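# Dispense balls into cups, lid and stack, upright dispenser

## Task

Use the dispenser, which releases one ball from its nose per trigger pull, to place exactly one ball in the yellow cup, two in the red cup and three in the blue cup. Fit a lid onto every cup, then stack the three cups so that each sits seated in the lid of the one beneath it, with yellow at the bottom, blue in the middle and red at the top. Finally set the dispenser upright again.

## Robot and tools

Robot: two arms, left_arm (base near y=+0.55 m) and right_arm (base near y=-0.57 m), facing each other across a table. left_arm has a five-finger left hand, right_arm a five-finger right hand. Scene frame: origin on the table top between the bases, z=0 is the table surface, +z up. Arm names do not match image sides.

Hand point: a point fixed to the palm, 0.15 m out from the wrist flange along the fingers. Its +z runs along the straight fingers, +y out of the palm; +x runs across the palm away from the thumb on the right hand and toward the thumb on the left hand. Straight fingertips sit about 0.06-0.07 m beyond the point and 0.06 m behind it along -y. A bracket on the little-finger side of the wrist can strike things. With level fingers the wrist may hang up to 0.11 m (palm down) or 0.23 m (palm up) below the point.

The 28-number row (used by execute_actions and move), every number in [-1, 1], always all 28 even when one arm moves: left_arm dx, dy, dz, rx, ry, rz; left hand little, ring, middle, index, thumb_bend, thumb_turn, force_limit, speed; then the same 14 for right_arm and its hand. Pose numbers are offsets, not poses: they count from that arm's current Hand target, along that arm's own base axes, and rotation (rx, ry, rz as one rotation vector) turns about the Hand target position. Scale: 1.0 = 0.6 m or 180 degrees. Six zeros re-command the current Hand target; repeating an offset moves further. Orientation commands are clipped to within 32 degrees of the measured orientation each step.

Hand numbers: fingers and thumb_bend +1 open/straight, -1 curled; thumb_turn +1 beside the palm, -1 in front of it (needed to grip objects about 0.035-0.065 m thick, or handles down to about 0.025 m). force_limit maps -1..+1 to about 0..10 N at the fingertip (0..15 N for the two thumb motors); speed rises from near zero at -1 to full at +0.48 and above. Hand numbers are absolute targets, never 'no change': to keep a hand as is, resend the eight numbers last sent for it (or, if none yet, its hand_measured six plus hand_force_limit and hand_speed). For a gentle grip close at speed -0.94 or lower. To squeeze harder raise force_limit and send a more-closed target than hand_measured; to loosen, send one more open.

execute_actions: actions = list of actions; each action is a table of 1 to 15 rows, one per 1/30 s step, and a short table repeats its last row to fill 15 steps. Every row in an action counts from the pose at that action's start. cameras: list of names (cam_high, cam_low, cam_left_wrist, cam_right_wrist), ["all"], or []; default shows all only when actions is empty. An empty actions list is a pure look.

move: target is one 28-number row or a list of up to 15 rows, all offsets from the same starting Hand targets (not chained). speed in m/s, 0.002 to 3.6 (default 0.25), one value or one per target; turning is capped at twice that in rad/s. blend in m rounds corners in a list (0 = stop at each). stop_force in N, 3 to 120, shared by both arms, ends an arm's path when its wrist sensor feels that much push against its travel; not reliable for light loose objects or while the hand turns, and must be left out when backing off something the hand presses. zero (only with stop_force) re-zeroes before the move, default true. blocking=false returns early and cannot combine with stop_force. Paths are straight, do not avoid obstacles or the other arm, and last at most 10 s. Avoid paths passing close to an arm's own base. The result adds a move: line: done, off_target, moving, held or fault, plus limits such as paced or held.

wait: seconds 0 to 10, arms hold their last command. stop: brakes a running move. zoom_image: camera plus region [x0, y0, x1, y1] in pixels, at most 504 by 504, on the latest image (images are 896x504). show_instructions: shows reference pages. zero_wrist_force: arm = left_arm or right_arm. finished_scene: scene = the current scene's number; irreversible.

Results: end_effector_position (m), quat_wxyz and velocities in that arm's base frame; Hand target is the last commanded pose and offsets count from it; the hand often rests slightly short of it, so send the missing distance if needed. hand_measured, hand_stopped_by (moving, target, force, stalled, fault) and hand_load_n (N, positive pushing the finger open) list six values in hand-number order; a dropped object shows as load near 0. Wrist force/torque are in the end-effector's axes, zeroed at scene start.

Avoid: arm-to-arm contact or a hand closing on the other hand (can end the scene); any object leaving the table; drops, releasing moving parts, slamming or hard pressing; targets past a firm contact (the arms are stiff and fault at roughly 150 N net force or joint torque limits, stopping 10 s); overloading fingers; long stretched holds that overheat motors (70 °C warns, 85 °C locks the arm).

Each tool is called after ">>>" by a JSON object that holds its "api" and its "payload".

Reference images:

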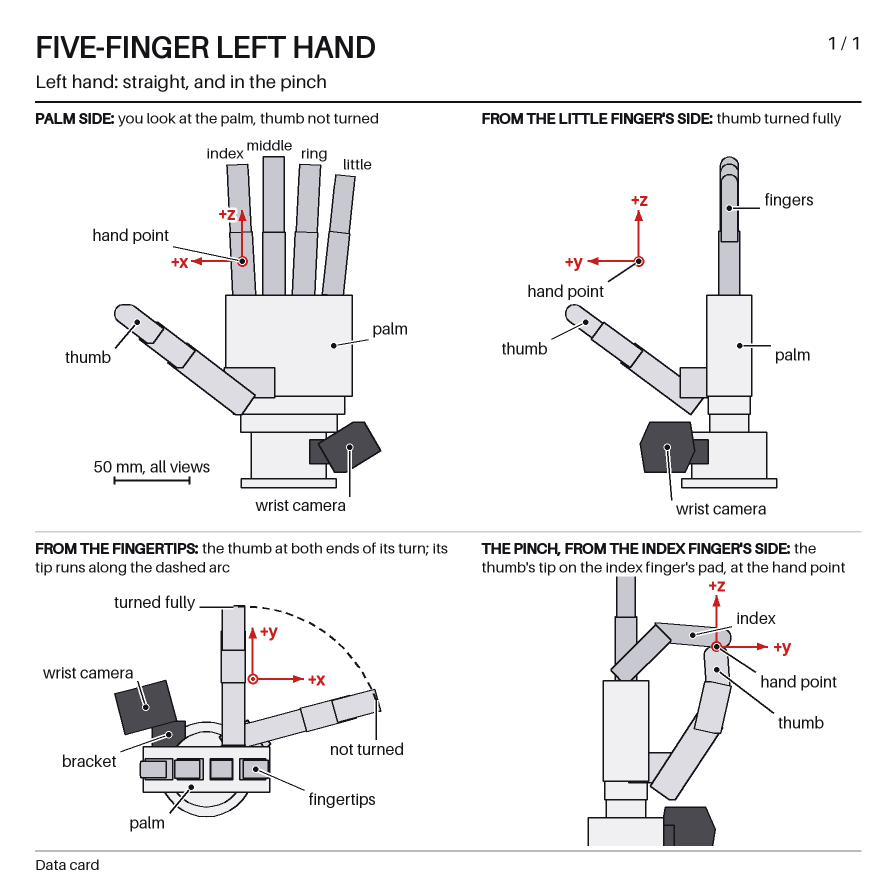

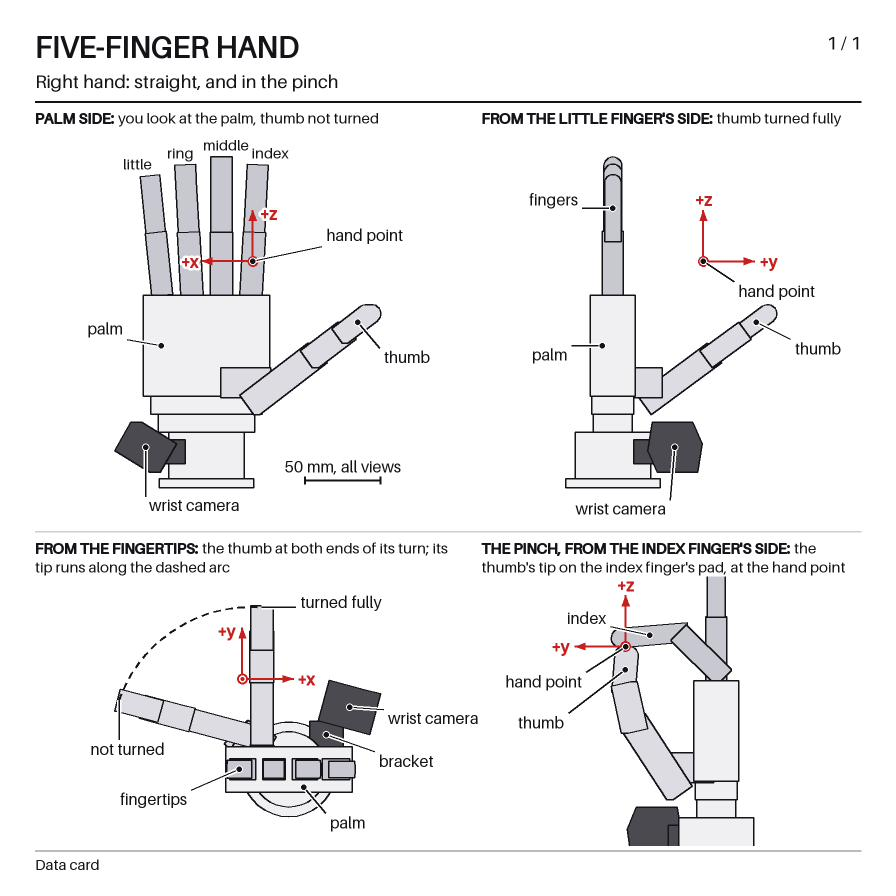

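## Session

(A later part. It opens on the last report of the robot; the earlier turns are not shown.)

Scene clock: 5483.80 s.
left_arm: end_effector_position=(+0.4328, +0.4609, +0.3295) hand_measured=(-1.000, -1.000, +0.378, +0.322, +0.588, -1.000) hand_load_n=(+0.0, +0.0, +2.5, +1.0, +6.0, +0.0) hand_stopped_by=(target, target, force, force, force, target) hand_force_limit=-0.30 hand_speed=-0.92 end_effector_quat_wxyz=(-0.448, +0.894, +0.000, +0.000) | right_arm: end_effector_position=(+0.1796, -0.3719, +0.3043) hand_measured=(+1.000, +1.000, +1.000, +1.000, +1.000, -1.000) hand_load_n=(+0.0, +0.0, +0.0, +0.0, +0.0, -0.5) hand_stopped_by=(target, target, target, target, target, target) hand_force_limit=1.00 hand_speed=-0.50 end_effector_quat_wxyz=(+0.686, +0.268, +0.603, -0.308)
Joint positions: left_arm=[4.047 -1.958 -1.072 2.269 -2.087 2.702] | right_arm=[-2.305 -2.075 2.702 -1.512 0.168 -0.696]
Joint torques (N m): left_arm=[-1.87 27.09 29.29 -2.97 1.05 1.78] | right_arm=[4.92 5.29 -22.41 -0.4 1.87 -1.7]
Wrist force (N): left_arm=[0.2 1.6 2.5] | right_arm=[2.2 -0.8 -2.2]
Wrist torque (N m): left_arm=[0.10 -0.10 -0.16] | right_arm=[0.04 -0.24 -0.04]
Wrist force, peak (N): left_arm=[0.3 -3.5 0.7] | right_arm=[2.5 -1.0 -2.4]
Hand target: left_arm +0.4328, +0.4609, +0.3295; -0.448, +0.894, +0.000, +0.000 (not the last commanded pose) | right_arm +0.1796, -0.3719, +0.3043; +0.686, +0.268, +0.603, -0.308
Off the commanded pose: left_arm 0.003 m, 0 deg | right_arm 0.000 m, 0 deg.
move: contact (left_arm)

>>> {"api": "move", "payload": {"target": [[0,0,0,0,0,0,-1,-1,0.45,0.45,0.7,-1,-0.3,-0.8,0,0,0,0,0,0,1,1,1,1,1,-1,1,-0.5],[0,0,0,0,0,0,-1,-1,0.6,0.6,1,-1,-0.3,-0.7,0,0,0,0,0,0,1,1,1,1,1,-1,1,-0.5]], "cameras": ["cam_high","cam_low","cam_left_wrist"]}}

>>> {"api": "zoom_image", "payload": {"camera": "cam_low", "region": [385, 65, 455, 135]}}

>>> {"api": "zoom_image", "payload": {"camera": "cam_left_wrist", "region": [120, 20, 320, 320]}}

Scene clock: 5506.60 s.
left_arm: end_effector_position=(+0.4328, +0.4609, +0.3295) hand_measured=(-1.000, -1.000, +0.600, +0.600, +1.000, -1.000) hand_load_n=(+0.0, +0.0, +0.0, +0.0, +0.0, +0.0) hand_stopped_by=(target, target, target, target, target, target) hand_force_limit=-0.30 hand_speed=-0.70 end_effector_quat_wxyz=(-0.448, +0.894, +0.000, +0.000) | right_arm: end_effector_position=(+0.1796, -0.3719, +0.3043) hand_measured=(+1.000, +1.000, +1.000, +1.000, +1.000, -1.000) hand_load_n=(+0.0, +0.0, +0.0, +0.0, +0.0, +0.0) hand_stopped_by=(target, target, target, target, target, target) hand_force_limit=1.00 hand_speed=-0.50 end_effector_quat_wxyz=(+0.686, +0.268, +0.603, -0.308)
Joint positions: left_arm=[4.047 -1.958 -1.072 2.269 -2.087 2.702] | right_arm=[-2.305 -2.075 2.702 -1.512 0.168 -0.696]
Joint torques (N m): left_arm=[-1.74 23.98 24.03 -2.58 1.38 1.86] | right_arm=[5.77 4.53 -23.34 -0.68 1.93 -1.65]
Wrist force (N): left_arm=[0.2 1.1 2.3] | right_arm=[2.3 -1.1 -2.2]
Wrist torque (N m): left_arm=[0.07 -0.11 -0.14] | right_arm=[-0.01 -0.27 -0.04]
Wrist force, peak (N): left_arm=[0.4 1.6 2.9] | right_arm=[2.4 -1.2 -2.4]
Hand target: left_arm +0.4328, +0.4609, +0.3295; -0.448, +0.894, +0.000, +0.000 | right_arm +0.1796, -0.3719, +0.3043; +0.686, +0.268, +0.603, -0.308
Off the commanded pose: left_arm 0.000 m, 0 deg | right_arm 0.000 m, 0 deg.
move: done
Images, in order (width x height): cam_high 896x504, cam_low 896x504, cam_left_wrist 896x504.

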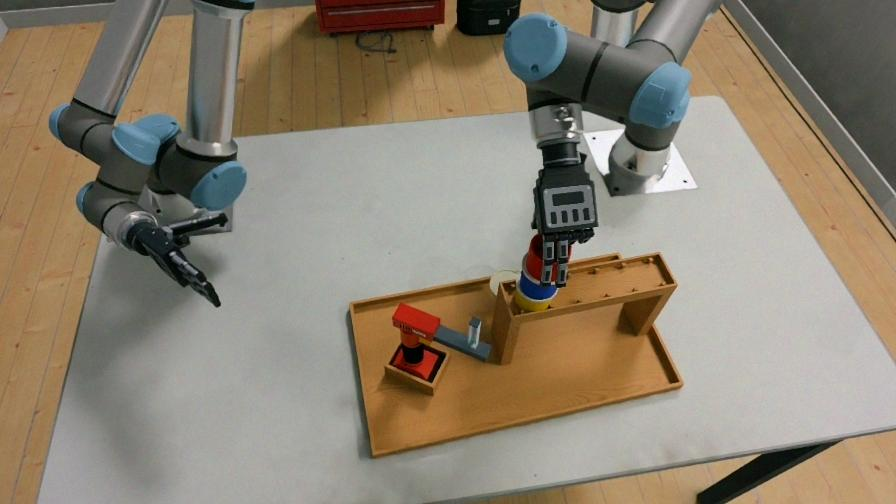

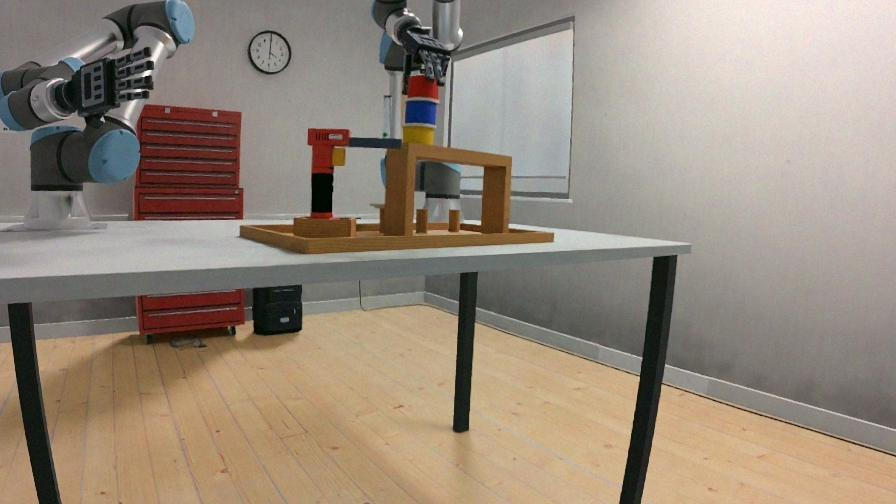

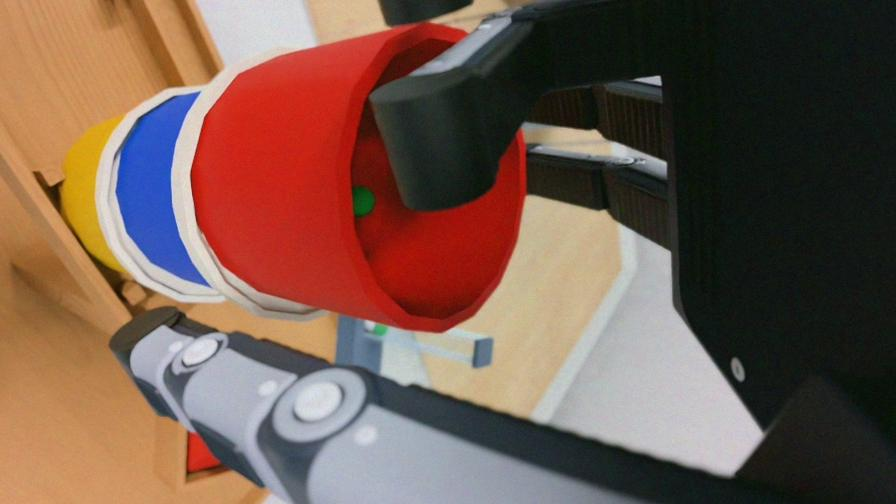

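Scaled by 7.200 from the camera's 896x504 image, which has a finer 1280x720 frame.

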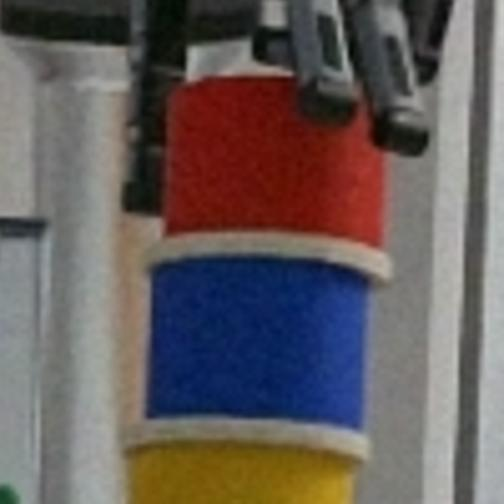

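Scaled by 1.680 from the camera's 896x504 image, which has a finer 1280x720 frame.

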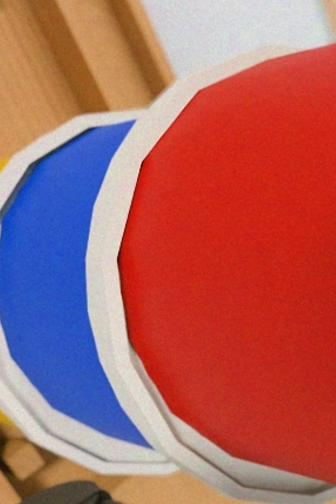

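>>> {"api": "move", "payload": {"target": [[0,0,0.15,0,0,0,-1,-1,0.6,0.6,1,-1,-0.3,-0.7,0,0,0,0,0,0,1,1,1,1,1,-1,1,-0.5],[0,-0.22,0.15,0,0,0,-1,-1,0.6,0.6,1,-1,-0.3,-0.7,0,0,0,0,0,0,1,1,1,1,1,-1,1,-0.5]], "speed": [0.05,0.15], "cameras": ["cam_high","cam_low","cam_left_wrist"]}}

>>> {"api": "zoom_image", "payload": {"camera": "cam_high", "region": [470, 220, 580, 330]}}

>>> {"api": "zoom_image", "payload": {"camera": "cam_low", "region": [370, 60, 460, 150]}}

Scene clock: 5520.13 s.
left_arm: end_effector_position=(+0.4327, +0.3288, +0.4195) hand_measured=(-1.000, -1.000, +0.600, +0.600, +1.000, -1.000) hand_load_n=(+0.0, +0.0, +0.0, +0.0, +0.0, +0.0) hand_stopped_by=(target, target, target, target, target, target) hand_force_limit=-0.30 hand_speed=-0.70 end_effector_quat_wxyz=(-0.448, +0.894, +0.000, +0.000) | right_arm: end_effector_position=(+0.1796, -0.3719, +0.3043) hand_measured=(+1.000, +1.000, +1.000, +1.000, +1.000, -1.000) hand_load_n=(+0.0, +0.0, +0.0, +0.0, +0.0, -0.5) hand_stopped_by=(target, target, target, target, target, target) hand_force_limit=1.00 hand_speed=-0.50 end_effector_quat_wxyz=(+0.686, +0.268, +0.603, -0.308)
Joint positions: left_arm=[3.842 -1.839 -1.017 1.996 -2.229 2.524] | right_arm=[-2.305 -2.075 2.702 -1.512 0.168 -0.696]
Joint torques (N m): left_arm=[1.79 19.94 23.33 0.93 1.5 1.08] | right_arm=[5.5 3.55 -20.94 -0.32 1.6 -1.84]
Wrist force (N): left_arm=[0.4 1.0 2.3] | right_arm=[2.2 -0.8 -2.4]
Wrist torque (N m): left_arm=[0.05 -0.14 -0.16] | right_arm=[0.04 -0.24 -0.04]
Wrist force, peak (N): left_arm=[0.4 0.5 3.5] | right_arm=[2.4 -0.9 -2.4]
Hand target: left_arm +0.4328, +0.3289, +0.4195; -0.448, +0.894, +0.000, +0.000 | right_arm +0.1796, -0.3719, +0.3043; +0.686, +0.268, +0.603, -0.308
Off the commanded pose: left_arm 0.000 m, 0 deg | right_arm 0.000 m, 0 deg.
move: done
Images, in order (width x height): cam_high 896x504, cam_low 896x504, cam_left_wrist 896x504.

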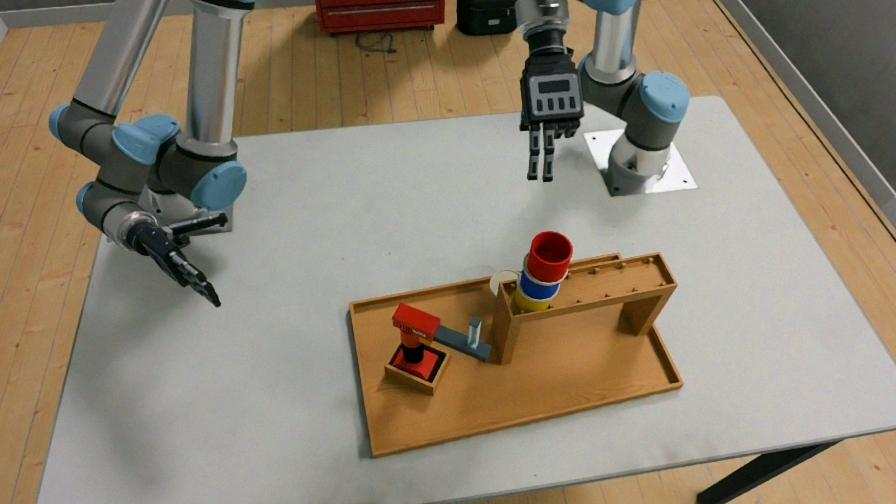

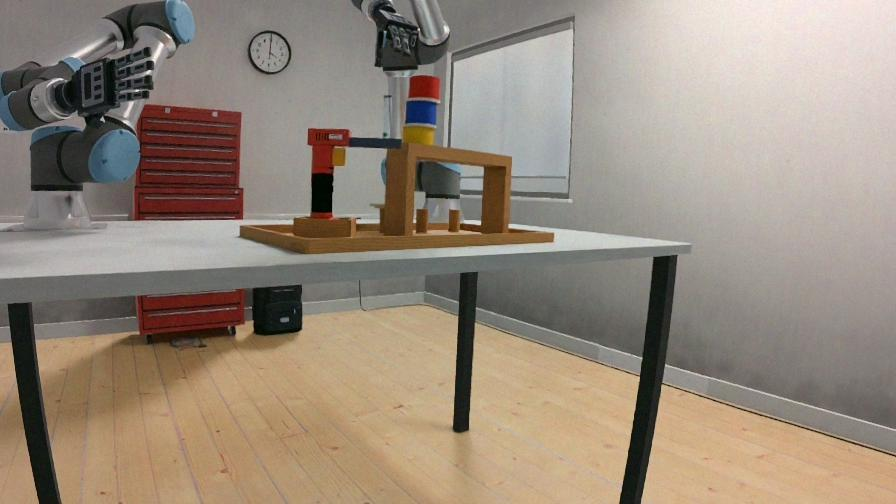

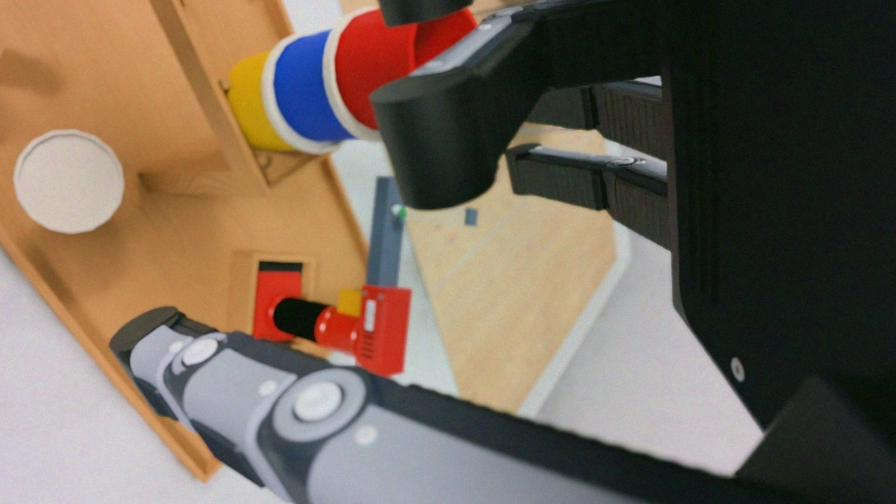

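Scaled by 4.582 from the camera's 896x504 image, which has a finer 1280x720 frame.

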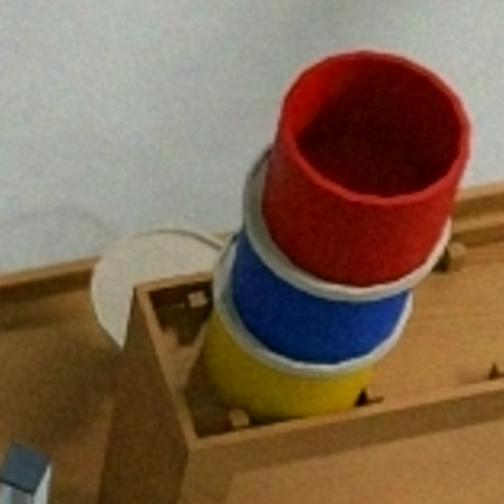

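Scaled by 5.600 from the camera's 896x504 image, which has a finer 1280x720 frame.

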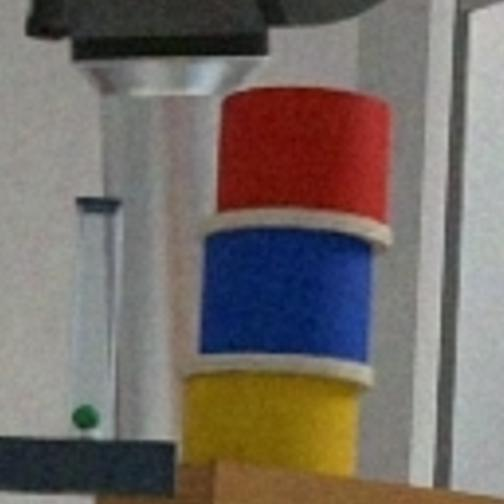

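>>> {"api": "move", "payload": {"target": [[0.0158,-0.0217,-0.4825,0,0,0,-1,-1,0.6,0.6,0.85,-1,-0.3,-0.7,0,0,0,0,0,0,1,1,1,1,1,-1,1,-0.5],[0.0158,0.0418,-0.4992,0,0,0,-1,-1,0.6,0.6,0.85,-1,-0.3,-0.7,0,0,0,0,0,0,1,1,1,1,1,-1,1,-0.5]], "speed": [0.2,0.08], "blend": [0.01,0], "cameras": ["cam_high","cam_left_wrist"]}}

>>> {"api": "zoom_image", "payload": {"camera": "cam_high", "region": [470, 220, 580, 330]}}

Scene clock: 5556.00 s.
left_arm: end_effector_position=(+0.4423, +0.3541, +0.1199) hand_measured=(-1.000, -1.000, +0.600, +0.600, +0.850, -1.000) hand_load_n=(+0.0, +0.0, +0.0, +0.0, +0.0, +0.0) hand_stopped_by=(target, target, target, target, target, target) hand_force_limit=-0.30 hand_speed=-0.70 end_effector_quat_wxyz=(-0.448, +0.894, +0.000, +0.000) end_effector_velocity=(-0.001, -0.003, +0.001) end_effector_angular_velocity=(+0.000, +0.001, +0.002) | right_arm: end_effector_position=(+0.1796, -0.3719, +0.3043) hand_measured=(+1.000, +1.000, +1.000, +1.000, +1.000, -1.000) hand_load_n=(+0.0, +0.0, +0.0, +0.0, +0.0, +0.0) hand_stopped_by=(target, target, target, target, target, target) hand_force_limit=1.00 hand_speed=-0.50 end_effector_quat_wxyz=(+0.686, +0.268, +0.603, -0.308)
Joint positions: left_arm=[3.872 -1.946 -1.654 2.757 -2.209 2.552] | right_arm=[-2.305 -2.075 2.702 -1.512 0.168 -0.696]
Joint velocities: left_arm=[-0.004 0.003 -0.003 -0.004 -0.004 -0.006] | right_arm=[within noise]
Joint torques (N m): left_arm=[-13.97 43.4 7.01 -3.24 -3.13 -1.82] | right_arm=[5.87 4.67 -24.27 -0.52 1.67 -1.79]
Wrist force (N): left_arm=[0.4 1.1 2.3] | right_arm=[2.2 -0.9 -2.3]
Wrist torque (N m): left_arm=[0.08 -0.14 0.01] | right_arm=[0.03 -0.24 -0.04]
Wrist force, peak (N): left_arm=[0.5 3.2 2.6] | right_arm=[2.4 -0.9 -2.5]
Hand target: left_arm +0.4423, +0.3539, +0.1199; -0.448, +0.894, +0.000, +0.000 | right_arm +0.1796, -0.3719, +0.3043; +0.686, +0.268, +0.603, -0.308
Off the commanded pose: left_arm 0.000 m, 0 deg | right_arm 0.000 m, 0 deg.
move: done
Images, in order (width x height): cam_high 896x504, cam_left_wrist 896x504.

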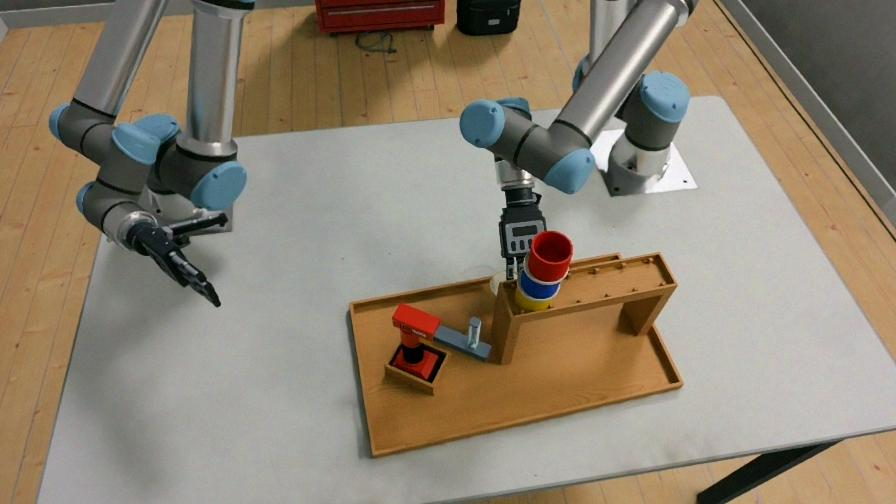

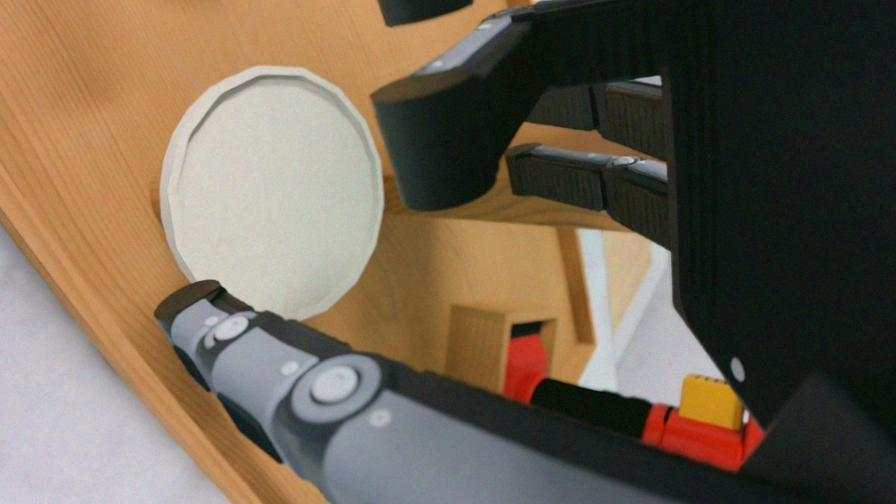

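Scaled by 4.582 from the camera's 896x504 image, which has a finer 1280x720 frame.

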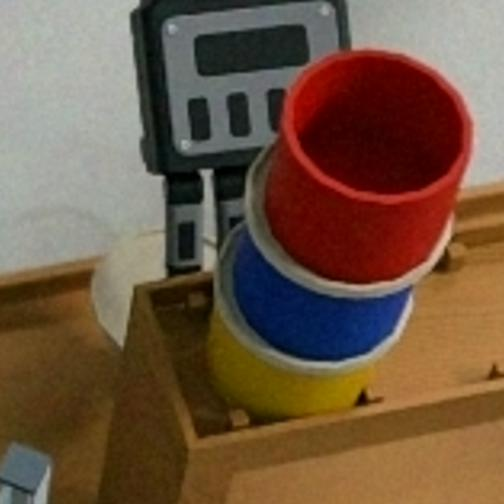

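>>> {"api": "move", "payload": {"target": [0,0,-0.0723,0,0,0,-1,-1,0.6,0.6,0.85,-1,-0.3,-0.7,0,0,0,0,0,0,1,1,1,1,1,-1,1,-0.5], "speed": 0.03, "stop_force": 4, "cameras": ["cam_left_wrist"]}}

Scene clock: 5567.00 s.
left_arm: end_effector_position=(+0.4423, +0.3539, +0.0766) hand_measured=(-1.000, -1.000, +0.600, +0.600, +0.850, -1.000) hand_load_n=(+0.0, +0.5, +0.0, +0.0, +0.0, +0.0) hand_stopped_by=(target, target, target, target, target, target) hand_force_limit=-0.30 hand_speed=-0.70 end_effector_quat_wxyz=(-0.448, +0.894, +0.000, +0.000) | right_arm: end_effector_position=(+0.1796, -0.3719, +0.3043) hand_measured=(+1.000, +1.000, +1.000, +1.000, +1.000, -1.000) hand_load_n=(+0.0, +0.0, +0.0, +0.0, +0.0, +0.0) hand_stopped_by=(target, target, target, target, target, target) hand_force_limit=1.00 hand_speed=-0.50 end_effector_quat_wxyz=(+0.686, +0.268, +0.603, -0.308)
Joint positions: left_arm=[3.872 -1.996 -1.706 2.86 -2.209 2.552] | right_arm=[-2.305 -2.075 2.702 -1.512 0.168 -0.696]
Joint torques (N m): left_arm=[-13.07 44.08 24.35 -3.21 -2.65 -1.34] | right_arm=[5.42 5.16 -22.7 -0.58 1.73 -1.63]
Wrist force (N): left_arm=[0.2 1.1 2.0] | right_arm=[2.2 -0.8 -2.3]
Wrist torque (N m): left_arm=[0.08 -0.13 -0.01] | right_arm=[0.04 -0.24 -0.04]
Wrist force, peak (N): left_arm=[0.3 1.1 2.5] | right_arm=[2.3 -1.1 -2.5]
Hand target: left_arm +0.4423, +0.3539, +0.0766; -0.448, +0.894, +0.000, +0.000 | right_arm +0.1796, -0.3719, +0.3043; +0.686, +0.268, +0.603, -0.308
Off the commanded pose: left_arm 0.000 m, 0 deg | right_arm 0.000 m, 0 deg.
move: done
Images, in order (width x height): cam_left_wrist 896x504.

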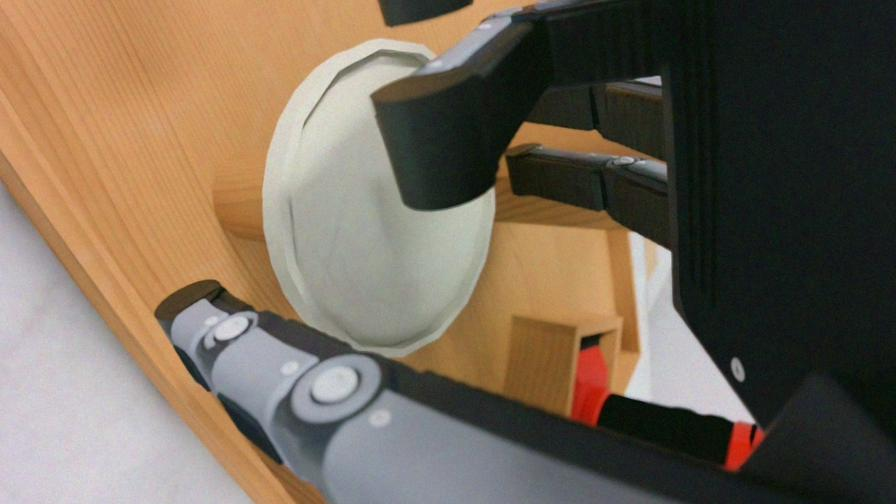

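>>> {"api": "move", "payload": {"target": [[0,0,0,0,0,0,-1,-1,0.6,0.6,0.7,-1,-0.4,-0.8,0,0,0,0,0,0,1,1,1,1,1,-1,1,-0.5],[0,0,0,0,0,0,-1,-1,0.1,0.1,0.7,-1,-0.4,-0.9,0,0,0,0,0,0,1,1,1,1,1,-1,1,-0.5]], "cameras": ["cam_left_wrist"]}}

Scene clock: 5574.97 s.
left_arm: end_effector_position=(+0.4423, +0.3540, +0.0766) hand_measured=(-1.000, -1.000, +0.398, +0.388, +0.702, -1.000) hand_load_n=(+0.0, +0.0, +3.0, +4.5, +6.0, +0.0) hand_stopped_by=(target, target, force, force, target, target) hand_force_limit=-0.40 hand_speed=-0.90 end_effector_quat_wxyz=(-0.448, +0.894, +0.000, +0.000) | right_arm: end_effector_position=(+0.1796, -0.3719, +0.3043) hand_measured=(+1.000, +1.000, +1.000, +1.000, +1.000, -1.000) hand_load_n=(+0.0, +0.0, +0.0, +0.0, +0.0, +0.0) hand_stopped_by=(target, target, target, target, target, target) hand_force_limit=1.00 hand_speed=-0.50 end_effector_quat_wxyz=(+0.686, +0.268, +0.603, -0.308)
Joint positions: left_arm=[3.872 -1.996 -1.706 2.86 -2.209 2.552] | right_arm=[-2.305 -2.075 2.702 -1.512 0.168 -0.696]
Joint torques (N m): left_arm=[-3.92 40.53 22.33 -2.81 0.47 1.89] | right_arm=[3.94 4.38 -22.31 -0.67 1.75 -1.79]
Wrist force (N): left_arm=[0.4 -3.0 0.4] | right_arm=[2.1 -1.0 -2.2]
Wrist torque (N m): left_arm=[-0.03 -0.16 0.06] | right_arm=[0.01 -0.23 -0.05]
Wrist force, peak (N): left_arm=[0.5 -3.4 0.5] | right_arm=[2.4 -1.0 -2.5]
Hand target: left_arm +0.4423, +0.3539, +0.0766; -0.448, +0.894, +0.000, +0.000 | right_arm +0.1796, -0.3719, +0.3043; +0.686, +0.268, +0.603, -0.308
Off the commanded pose: left_arm 0.000 m, 0 deg | right_arm 0.000 m, 0 deg.
move: done
Images, in order (width x height): cam_left_wrist 896x504.

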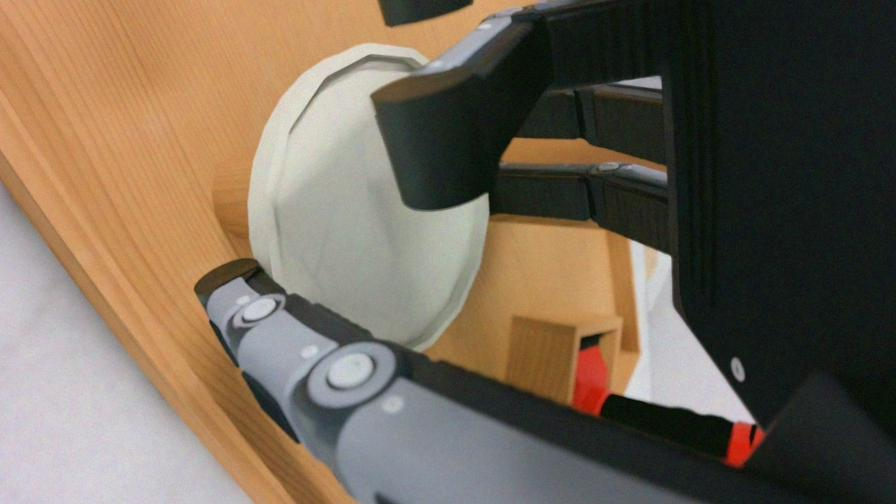

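>>> {"api": "move", "payload": {"target": [[0,0,0.05,0,0,0,-1,-1,0.1,0.1,0.7,-1,-0.4,-0.9,0,0,0,0,0,0,1,1,1,1,1,-1,1,-0.5],[0,-0.0833,0.1,0,0,0,-1,-1,0.1,0.1,0.7,-1,-0.4,-0.9,0,0,0,0,0,0,1,1,1,1,1,-1,1,-0.5],[0,-0.0833,0.58,0.044,0,0,-1,-1,0.1,0.1,0.7,-1,-0.4,-0.9,0,0,0,0,0,0,1,1,1,1,1,-1,1,-0.5],[-0.0203,0.1835,0.58,0.044,0,0,-1,-1,0.1,0.1,0.7,-1,-0.4,-0.9,0,0,0,0,0,0,1,1,1,1,1,-1,1,-0.5]], "speed": [0.03,0.08,0.15,0.1], "blend": [0.005,0.01,0.01,0], "cameras": ["cam_high","cam_low","cam_left_wrist"]}}

Scene clock: 5605.13 s.
left_arm: end_effector_position=(+0.4301, +0.4641, +0.4245) hand_measured=(-1.000, -1.000, +0.398, +0.388, +0.702, -1.000) hand_load_n=(+0.0, +0.0, +2.5, +3.5, +6.5, +0.0) hand_stopped_by=(target, target, force, force, target, target) hand_force_limit=-0.40 hand_speed=-0.90 end_effector_quat_wxyz=(-0.508, +0.861, +0.000, +0.000) | right_arm: end_effector_position=(+0.1796, -0.3719, +0.3043) hand_measured=(+1.000, +1.000, +1.000, +1.000, +1.000, -1.000) hand_load_n=(+0.0, +0.0, +0.0, +0.0, +0.0, -0.5) hand_stopped_by=(target, target, target, target, target, target) hand_force_limit=1.00 hand_speed=-0.50 end_effector_quat_wxyz=(+0.686, +0.268, +0.603, -0.308)
Joint positions: left_arm=[4.022 -1.932 -0.902 2.211 -2.162 2.762] | right_arm=[-2.305 -2.075 2.702 -1.512 0.168 -0.696]
Joint torques (N m): left_arm=[-14.74 45.74 9.31 -2.17 -3.01 -2.05] | right_arm=[4.8 3.98 -22.96 -0.63 1.71 -1.9]
Wrist force (N): left_arm=[0.3 1.4 2.2] | right_arm=[2.1 -0.9 -2.3]
Wrist torque (N m): left_arm=[0.08 -0.16 -0.02] | right_arm=[0.03 -0.22 -0.05]
Wrist force, peak (N): left_arm=[0.4 2.6 2.5] | right_arm=[2.5 -0.9 -2.5]
Hand target: left_arm +0.4301, +0.4640, +0.4246; -0.508, +0.861, +0.000, +0.000 | right_arm +0.1796, -0.3719, +0.3043; +0.686, +0.268, +0.603, -0.308
Off the commanded pose: left_arm 0.000 m, 0 deg | right_arm 0.000 m, 0 deg.
move: done
Images, in order (width x height): cam_high 896x504, cam_low 896x504, cam_left_wrist 896x504.

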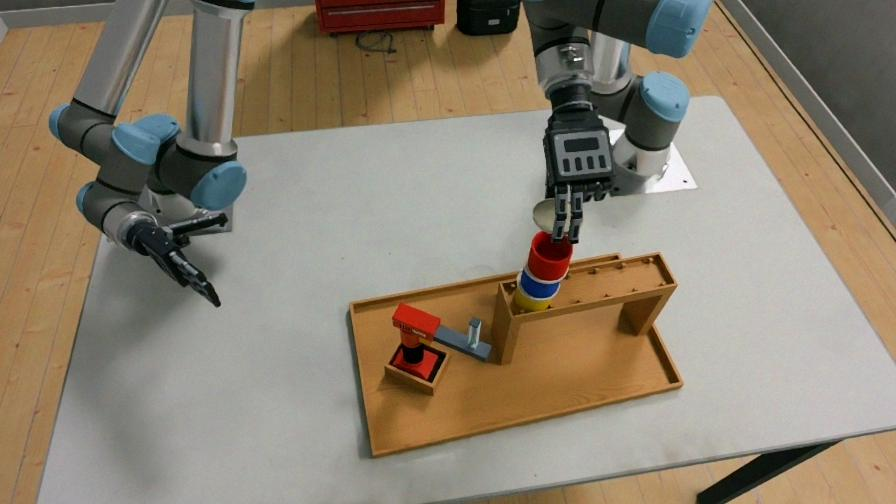

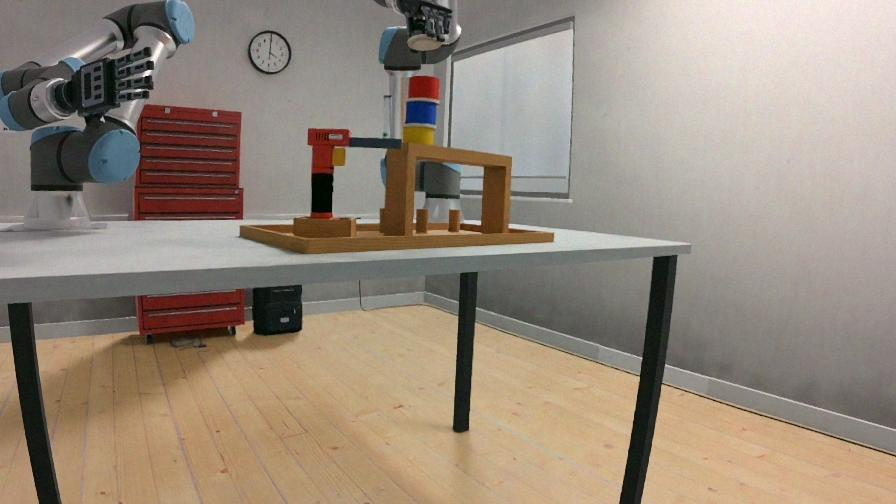

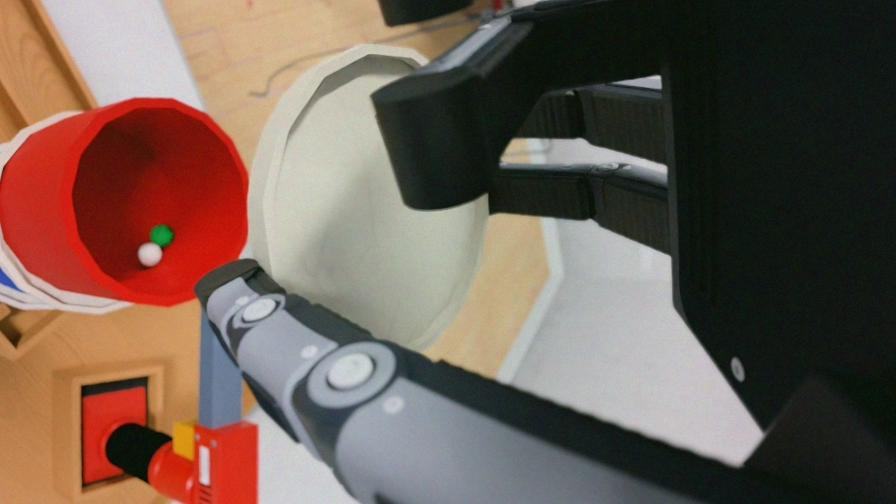

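>>> {"api": "move", "payload": {"target": [0,0,-0.107,0,0,0,-1,-1,0.1,0.1,0.7,-1,-0.4,-0.9,0,0,0,0,0,0,1,1,1,1,1,-1,1,-0.5], "speed": 0.05, "cameras": ["cam_high","cam_low","cam_left_wrist"]}}

>>> {"api": "zoom_image", "payload": {"camera": "cam_high", "region": [500, 210, 580, 290]}}

>>> {"api": "zoom_image", "payload": {"camera": "cam_low", "region": [385, 45, 455, 115]}}

Scene clock: 5612.27 s.
left_arm: end_effector_position=(+0.4301, +0.4640, +0.3604) hand_measured=(-1.000, -1.000, +0.398, +0.388, +0.702, -1.000) hand_load_n=(+0.0, +0.0, +2.5, +3.5, +6.0, +0.0) hand_stopped_by=(target, target, force, force, target, target) hand_force_limit=-0.40 hand_speed=-0.90 end_effector_quat_wxyz=(-0.508, +0.861, +0.000, +0.000) | right_arm: end_effector_position=(+0.1796, -0.3719, +0.3043) hand_measured=(+1.000, +1.000, +1.000, +1.000, +1.000, -1.000) hand_load_n=(+0.0, +0.0, +0.0, +0.0, +0.0, -0.5) hand_stopped_by=(target, target, target, target, target, target) hand_force_limit=1.00 hand_speed=-0.50 end_effector_quat_wxyz=(+0.686, +0.268, +0.603, -0.308)
Joint positions: left_arm=[4.022 -1.893 -1.122 2.394 -2.162 2.762] | right_arm=[-2.305 -2.075 2.702 -1.512 0.168 -0.696]
Joint torques (N m): left_arm=[-7.94 34.42 28.22 -2.36 1.2 1.98] | right_arm=[5.62 4.01 -23.36 -0.37 1.99 -1.54]
Wrist force (N): left_arm=[0.4 1.6 2.4] | right_arm=[2.2 -0.9 -2.2]
Wrist torque (N m): left_arm=[0.10 -0.15 -0.01] | right_arm=[0.03 -0.24 -0.04]
Wrist force, peak (N): left_arm=[0.4 2.0 2.7] | right_arm=[2.4 -1.0 -2.4]
Hand target: left_arm +0.4301, +0.4640, +0.3604; -0.508, +0.861, +0.000, +0.000 | right_arm +0.1796, -0.3719, +0.3043; +0.686, +0.268, +0.603, -0.308
Off the commanded pose: left_arm 0.000 m, 0 deg | right_arm 0.000 m, 0 deg.
move: done
Images, in order (width x height): cam_high 896x504, cam_low 896x504, cam_left_wrist 896x504.

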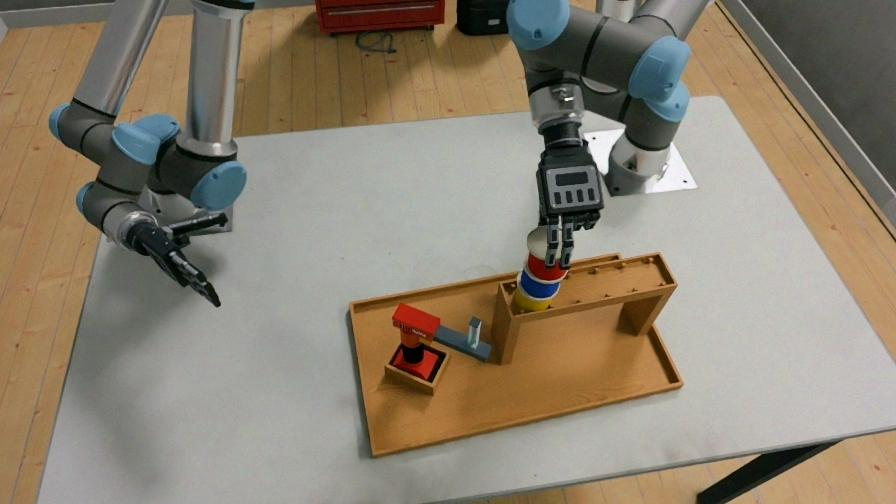

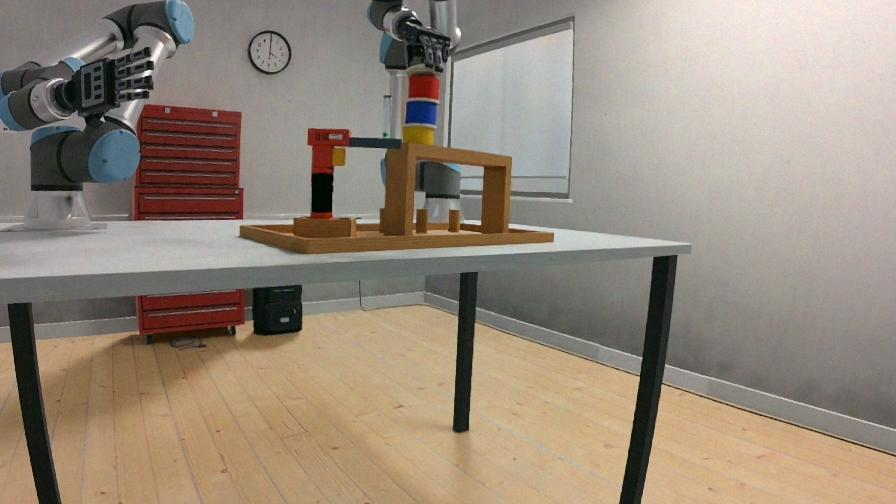

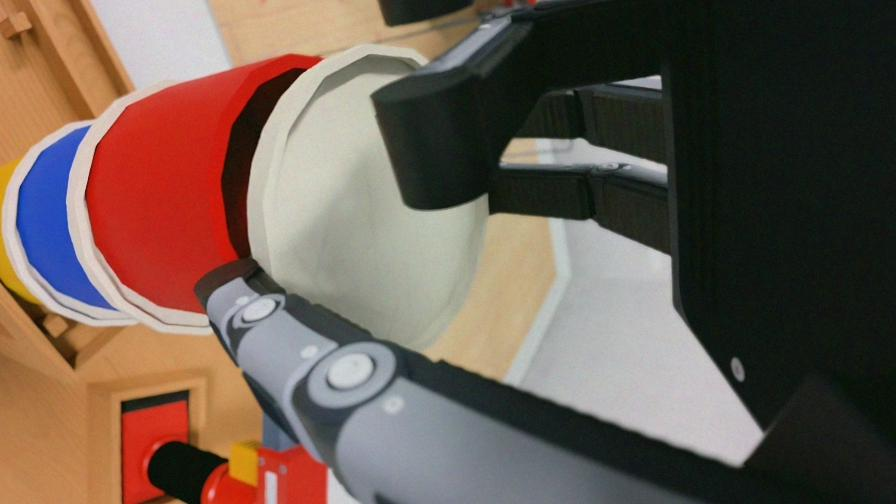

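Scaled by 6.300 from the camera's 896x504 image, which has a finer 1280x720 frame.

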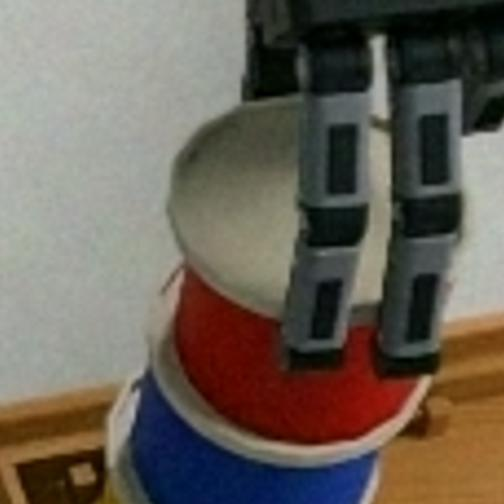

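Scaled by 7.200 from the camera's 896x504 image, which has a finer 1280x720 frame.

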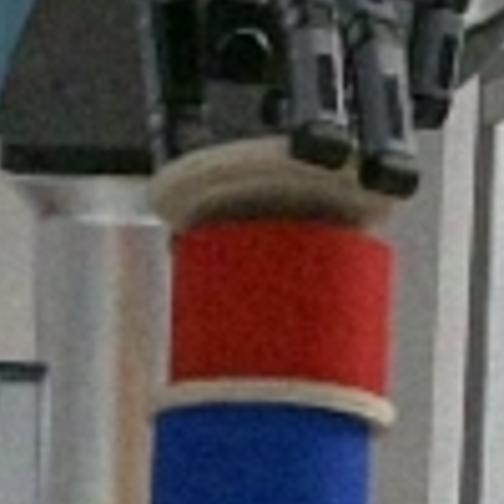

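>>> {"api": "move", "payload": {"target": [0,0,-0.0133,0,0,0,-1,-1,0.1,0.1,0.7,-1,-0.4,-0.9,0,0,0,0,0,0,1,1,1,1,1,-1,1,-0.5], "speed": 0.012, "stop_force": 3, "cameras": ["cam_high","cam_low","cam_left_wrist"]}}

>>> {"api": "zoom_image", "payload": {"camera": "cam_high", "region": [500, 210, 580, 290]}}

>>> {"api": "zoom_image", "payload": {"camera": "cam_low", "region": [385, 45, 455, 115]}}

>>> {"api": "zoom_image", "payload": {"camera": "cam_left_wrist", "region": [60, 20, 460, 370]}}

Scene clock: 5648.47 s.
left_arm: end_effector_position=(+0.4301, +0.4640, +0.3524) hand_measured=(-1.000, -1.000, +0.398, +0.388, +0.702, -1.000) hand_load_n=(+0.0, +0.0, +2.0, +3.0, +5.0, +0.0) hand_stopped_by=(target, target, force, force, target, target) hand_force_limit=-0.40 hand_speed=-0.90 end_effector_quat_wxyz=(-0.508, +0.861, +0.000, +0.000) | right_arm: end_effector_position=(+0.1796, -0.3719, +0.3043) hand_measured=(+1.000, +1.000, +1.000, +1.000, +1.000, -1.000) hand_load_n=(+0.0, +0.0, +0.0, +0.0, +0.0, -0.5) hand_stopped_by=(target, target, target, target, target, target) hand_force_limit=1.00 hand_speed=-0.50 end_effector_quat_wxyz=(+0.686, +0.268, +0.603, -0.308)
Joint positions: left_arm=[4.022 -1.891 -1.146 2.415 -2.162 2.762] | right_arm=[-2.305 -2.075 2.702 -1.512 0.168 -0.696]
Joint torques (N m): left_arm=[6.8 37.58 28.85 -2.53 0.9 0.13] | right_arm=[6.57 4.51 -21.93 -0.64 1.75 -1.47]
Wrist force (N): left_arm=[0.2 1.4 2.3] | right_arm=[2.2 -1.0 -2.3]
Wrist torque (N m): left_arm=[0.09 -0.13 -0.03] | right_arm=[0.01 -0.23 -0.05]
Wrist force, peak (N): left_arm=[0.3 1.9 2.7] | right_arm=[2.4 -1.0 -2.5]
Hand target: left_arm +0.4301, +0.4640, +0.3524; -0.508, +0.861, +0.000, +0.000 | right_arm +0.1796, -0.3719, +0.3043; +0.686, +0.268, +0.603, -0.308
Off the commanded pose: left_arm 0.000 m, 0 deg | right_arm 0.000 m, 0 deg.
move: done
Images, in order (width x height): cam_high 896x504, cam_low 896x504, cam_left_wrist 896x504.

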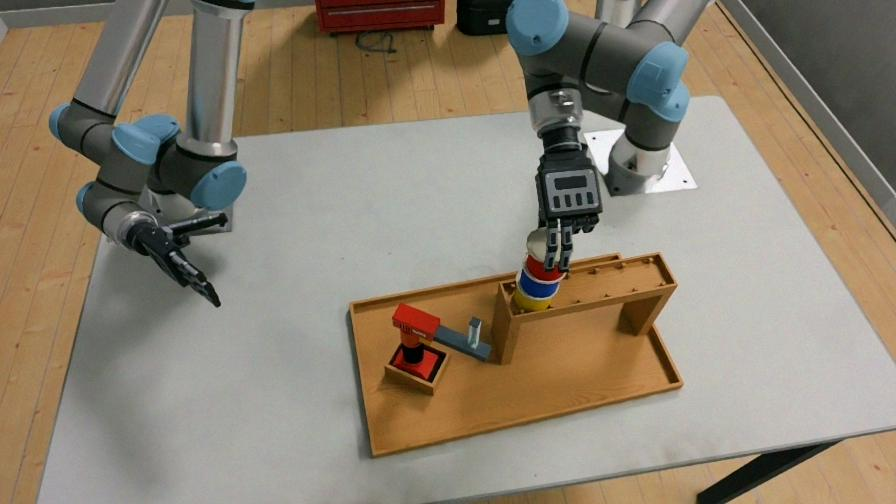

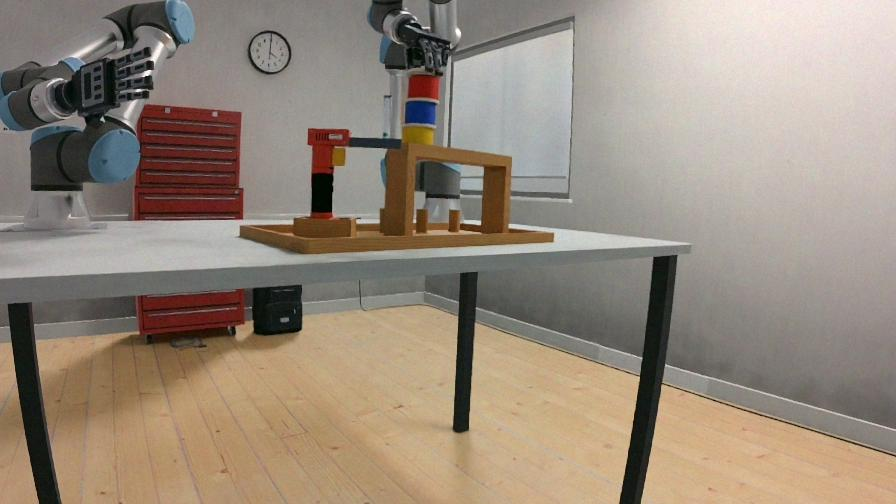

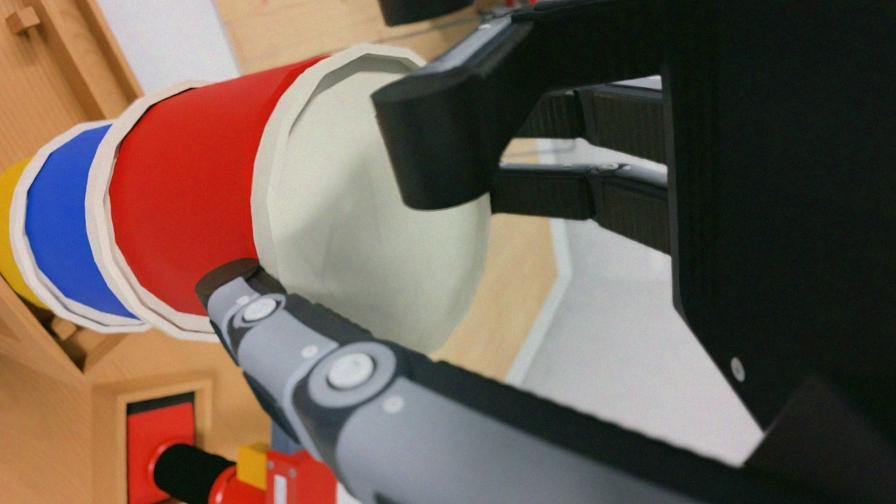

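Scaled by 6.300 from the camera's 896x504 image, which has a finer 1280x720 frame.

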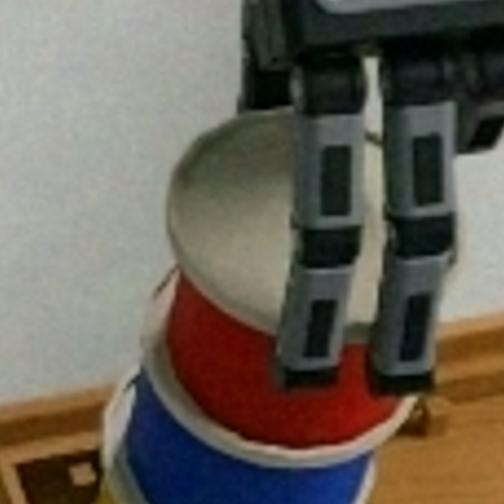

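Scaled by 7.200 from the camera's 896x504 image, which has a finer 1280x720 frame.

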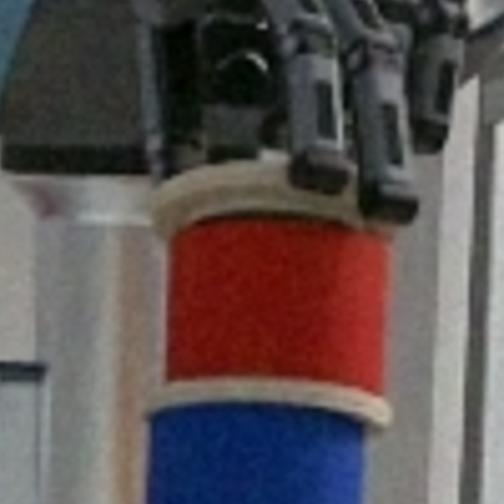

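Scaled by 1.260 from the camera's 896x504 image, which has a finer 1280x720 frame.

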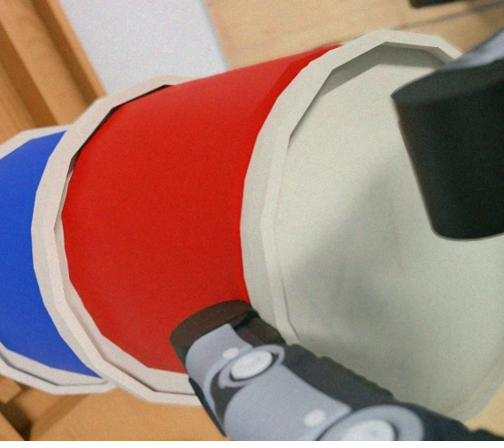

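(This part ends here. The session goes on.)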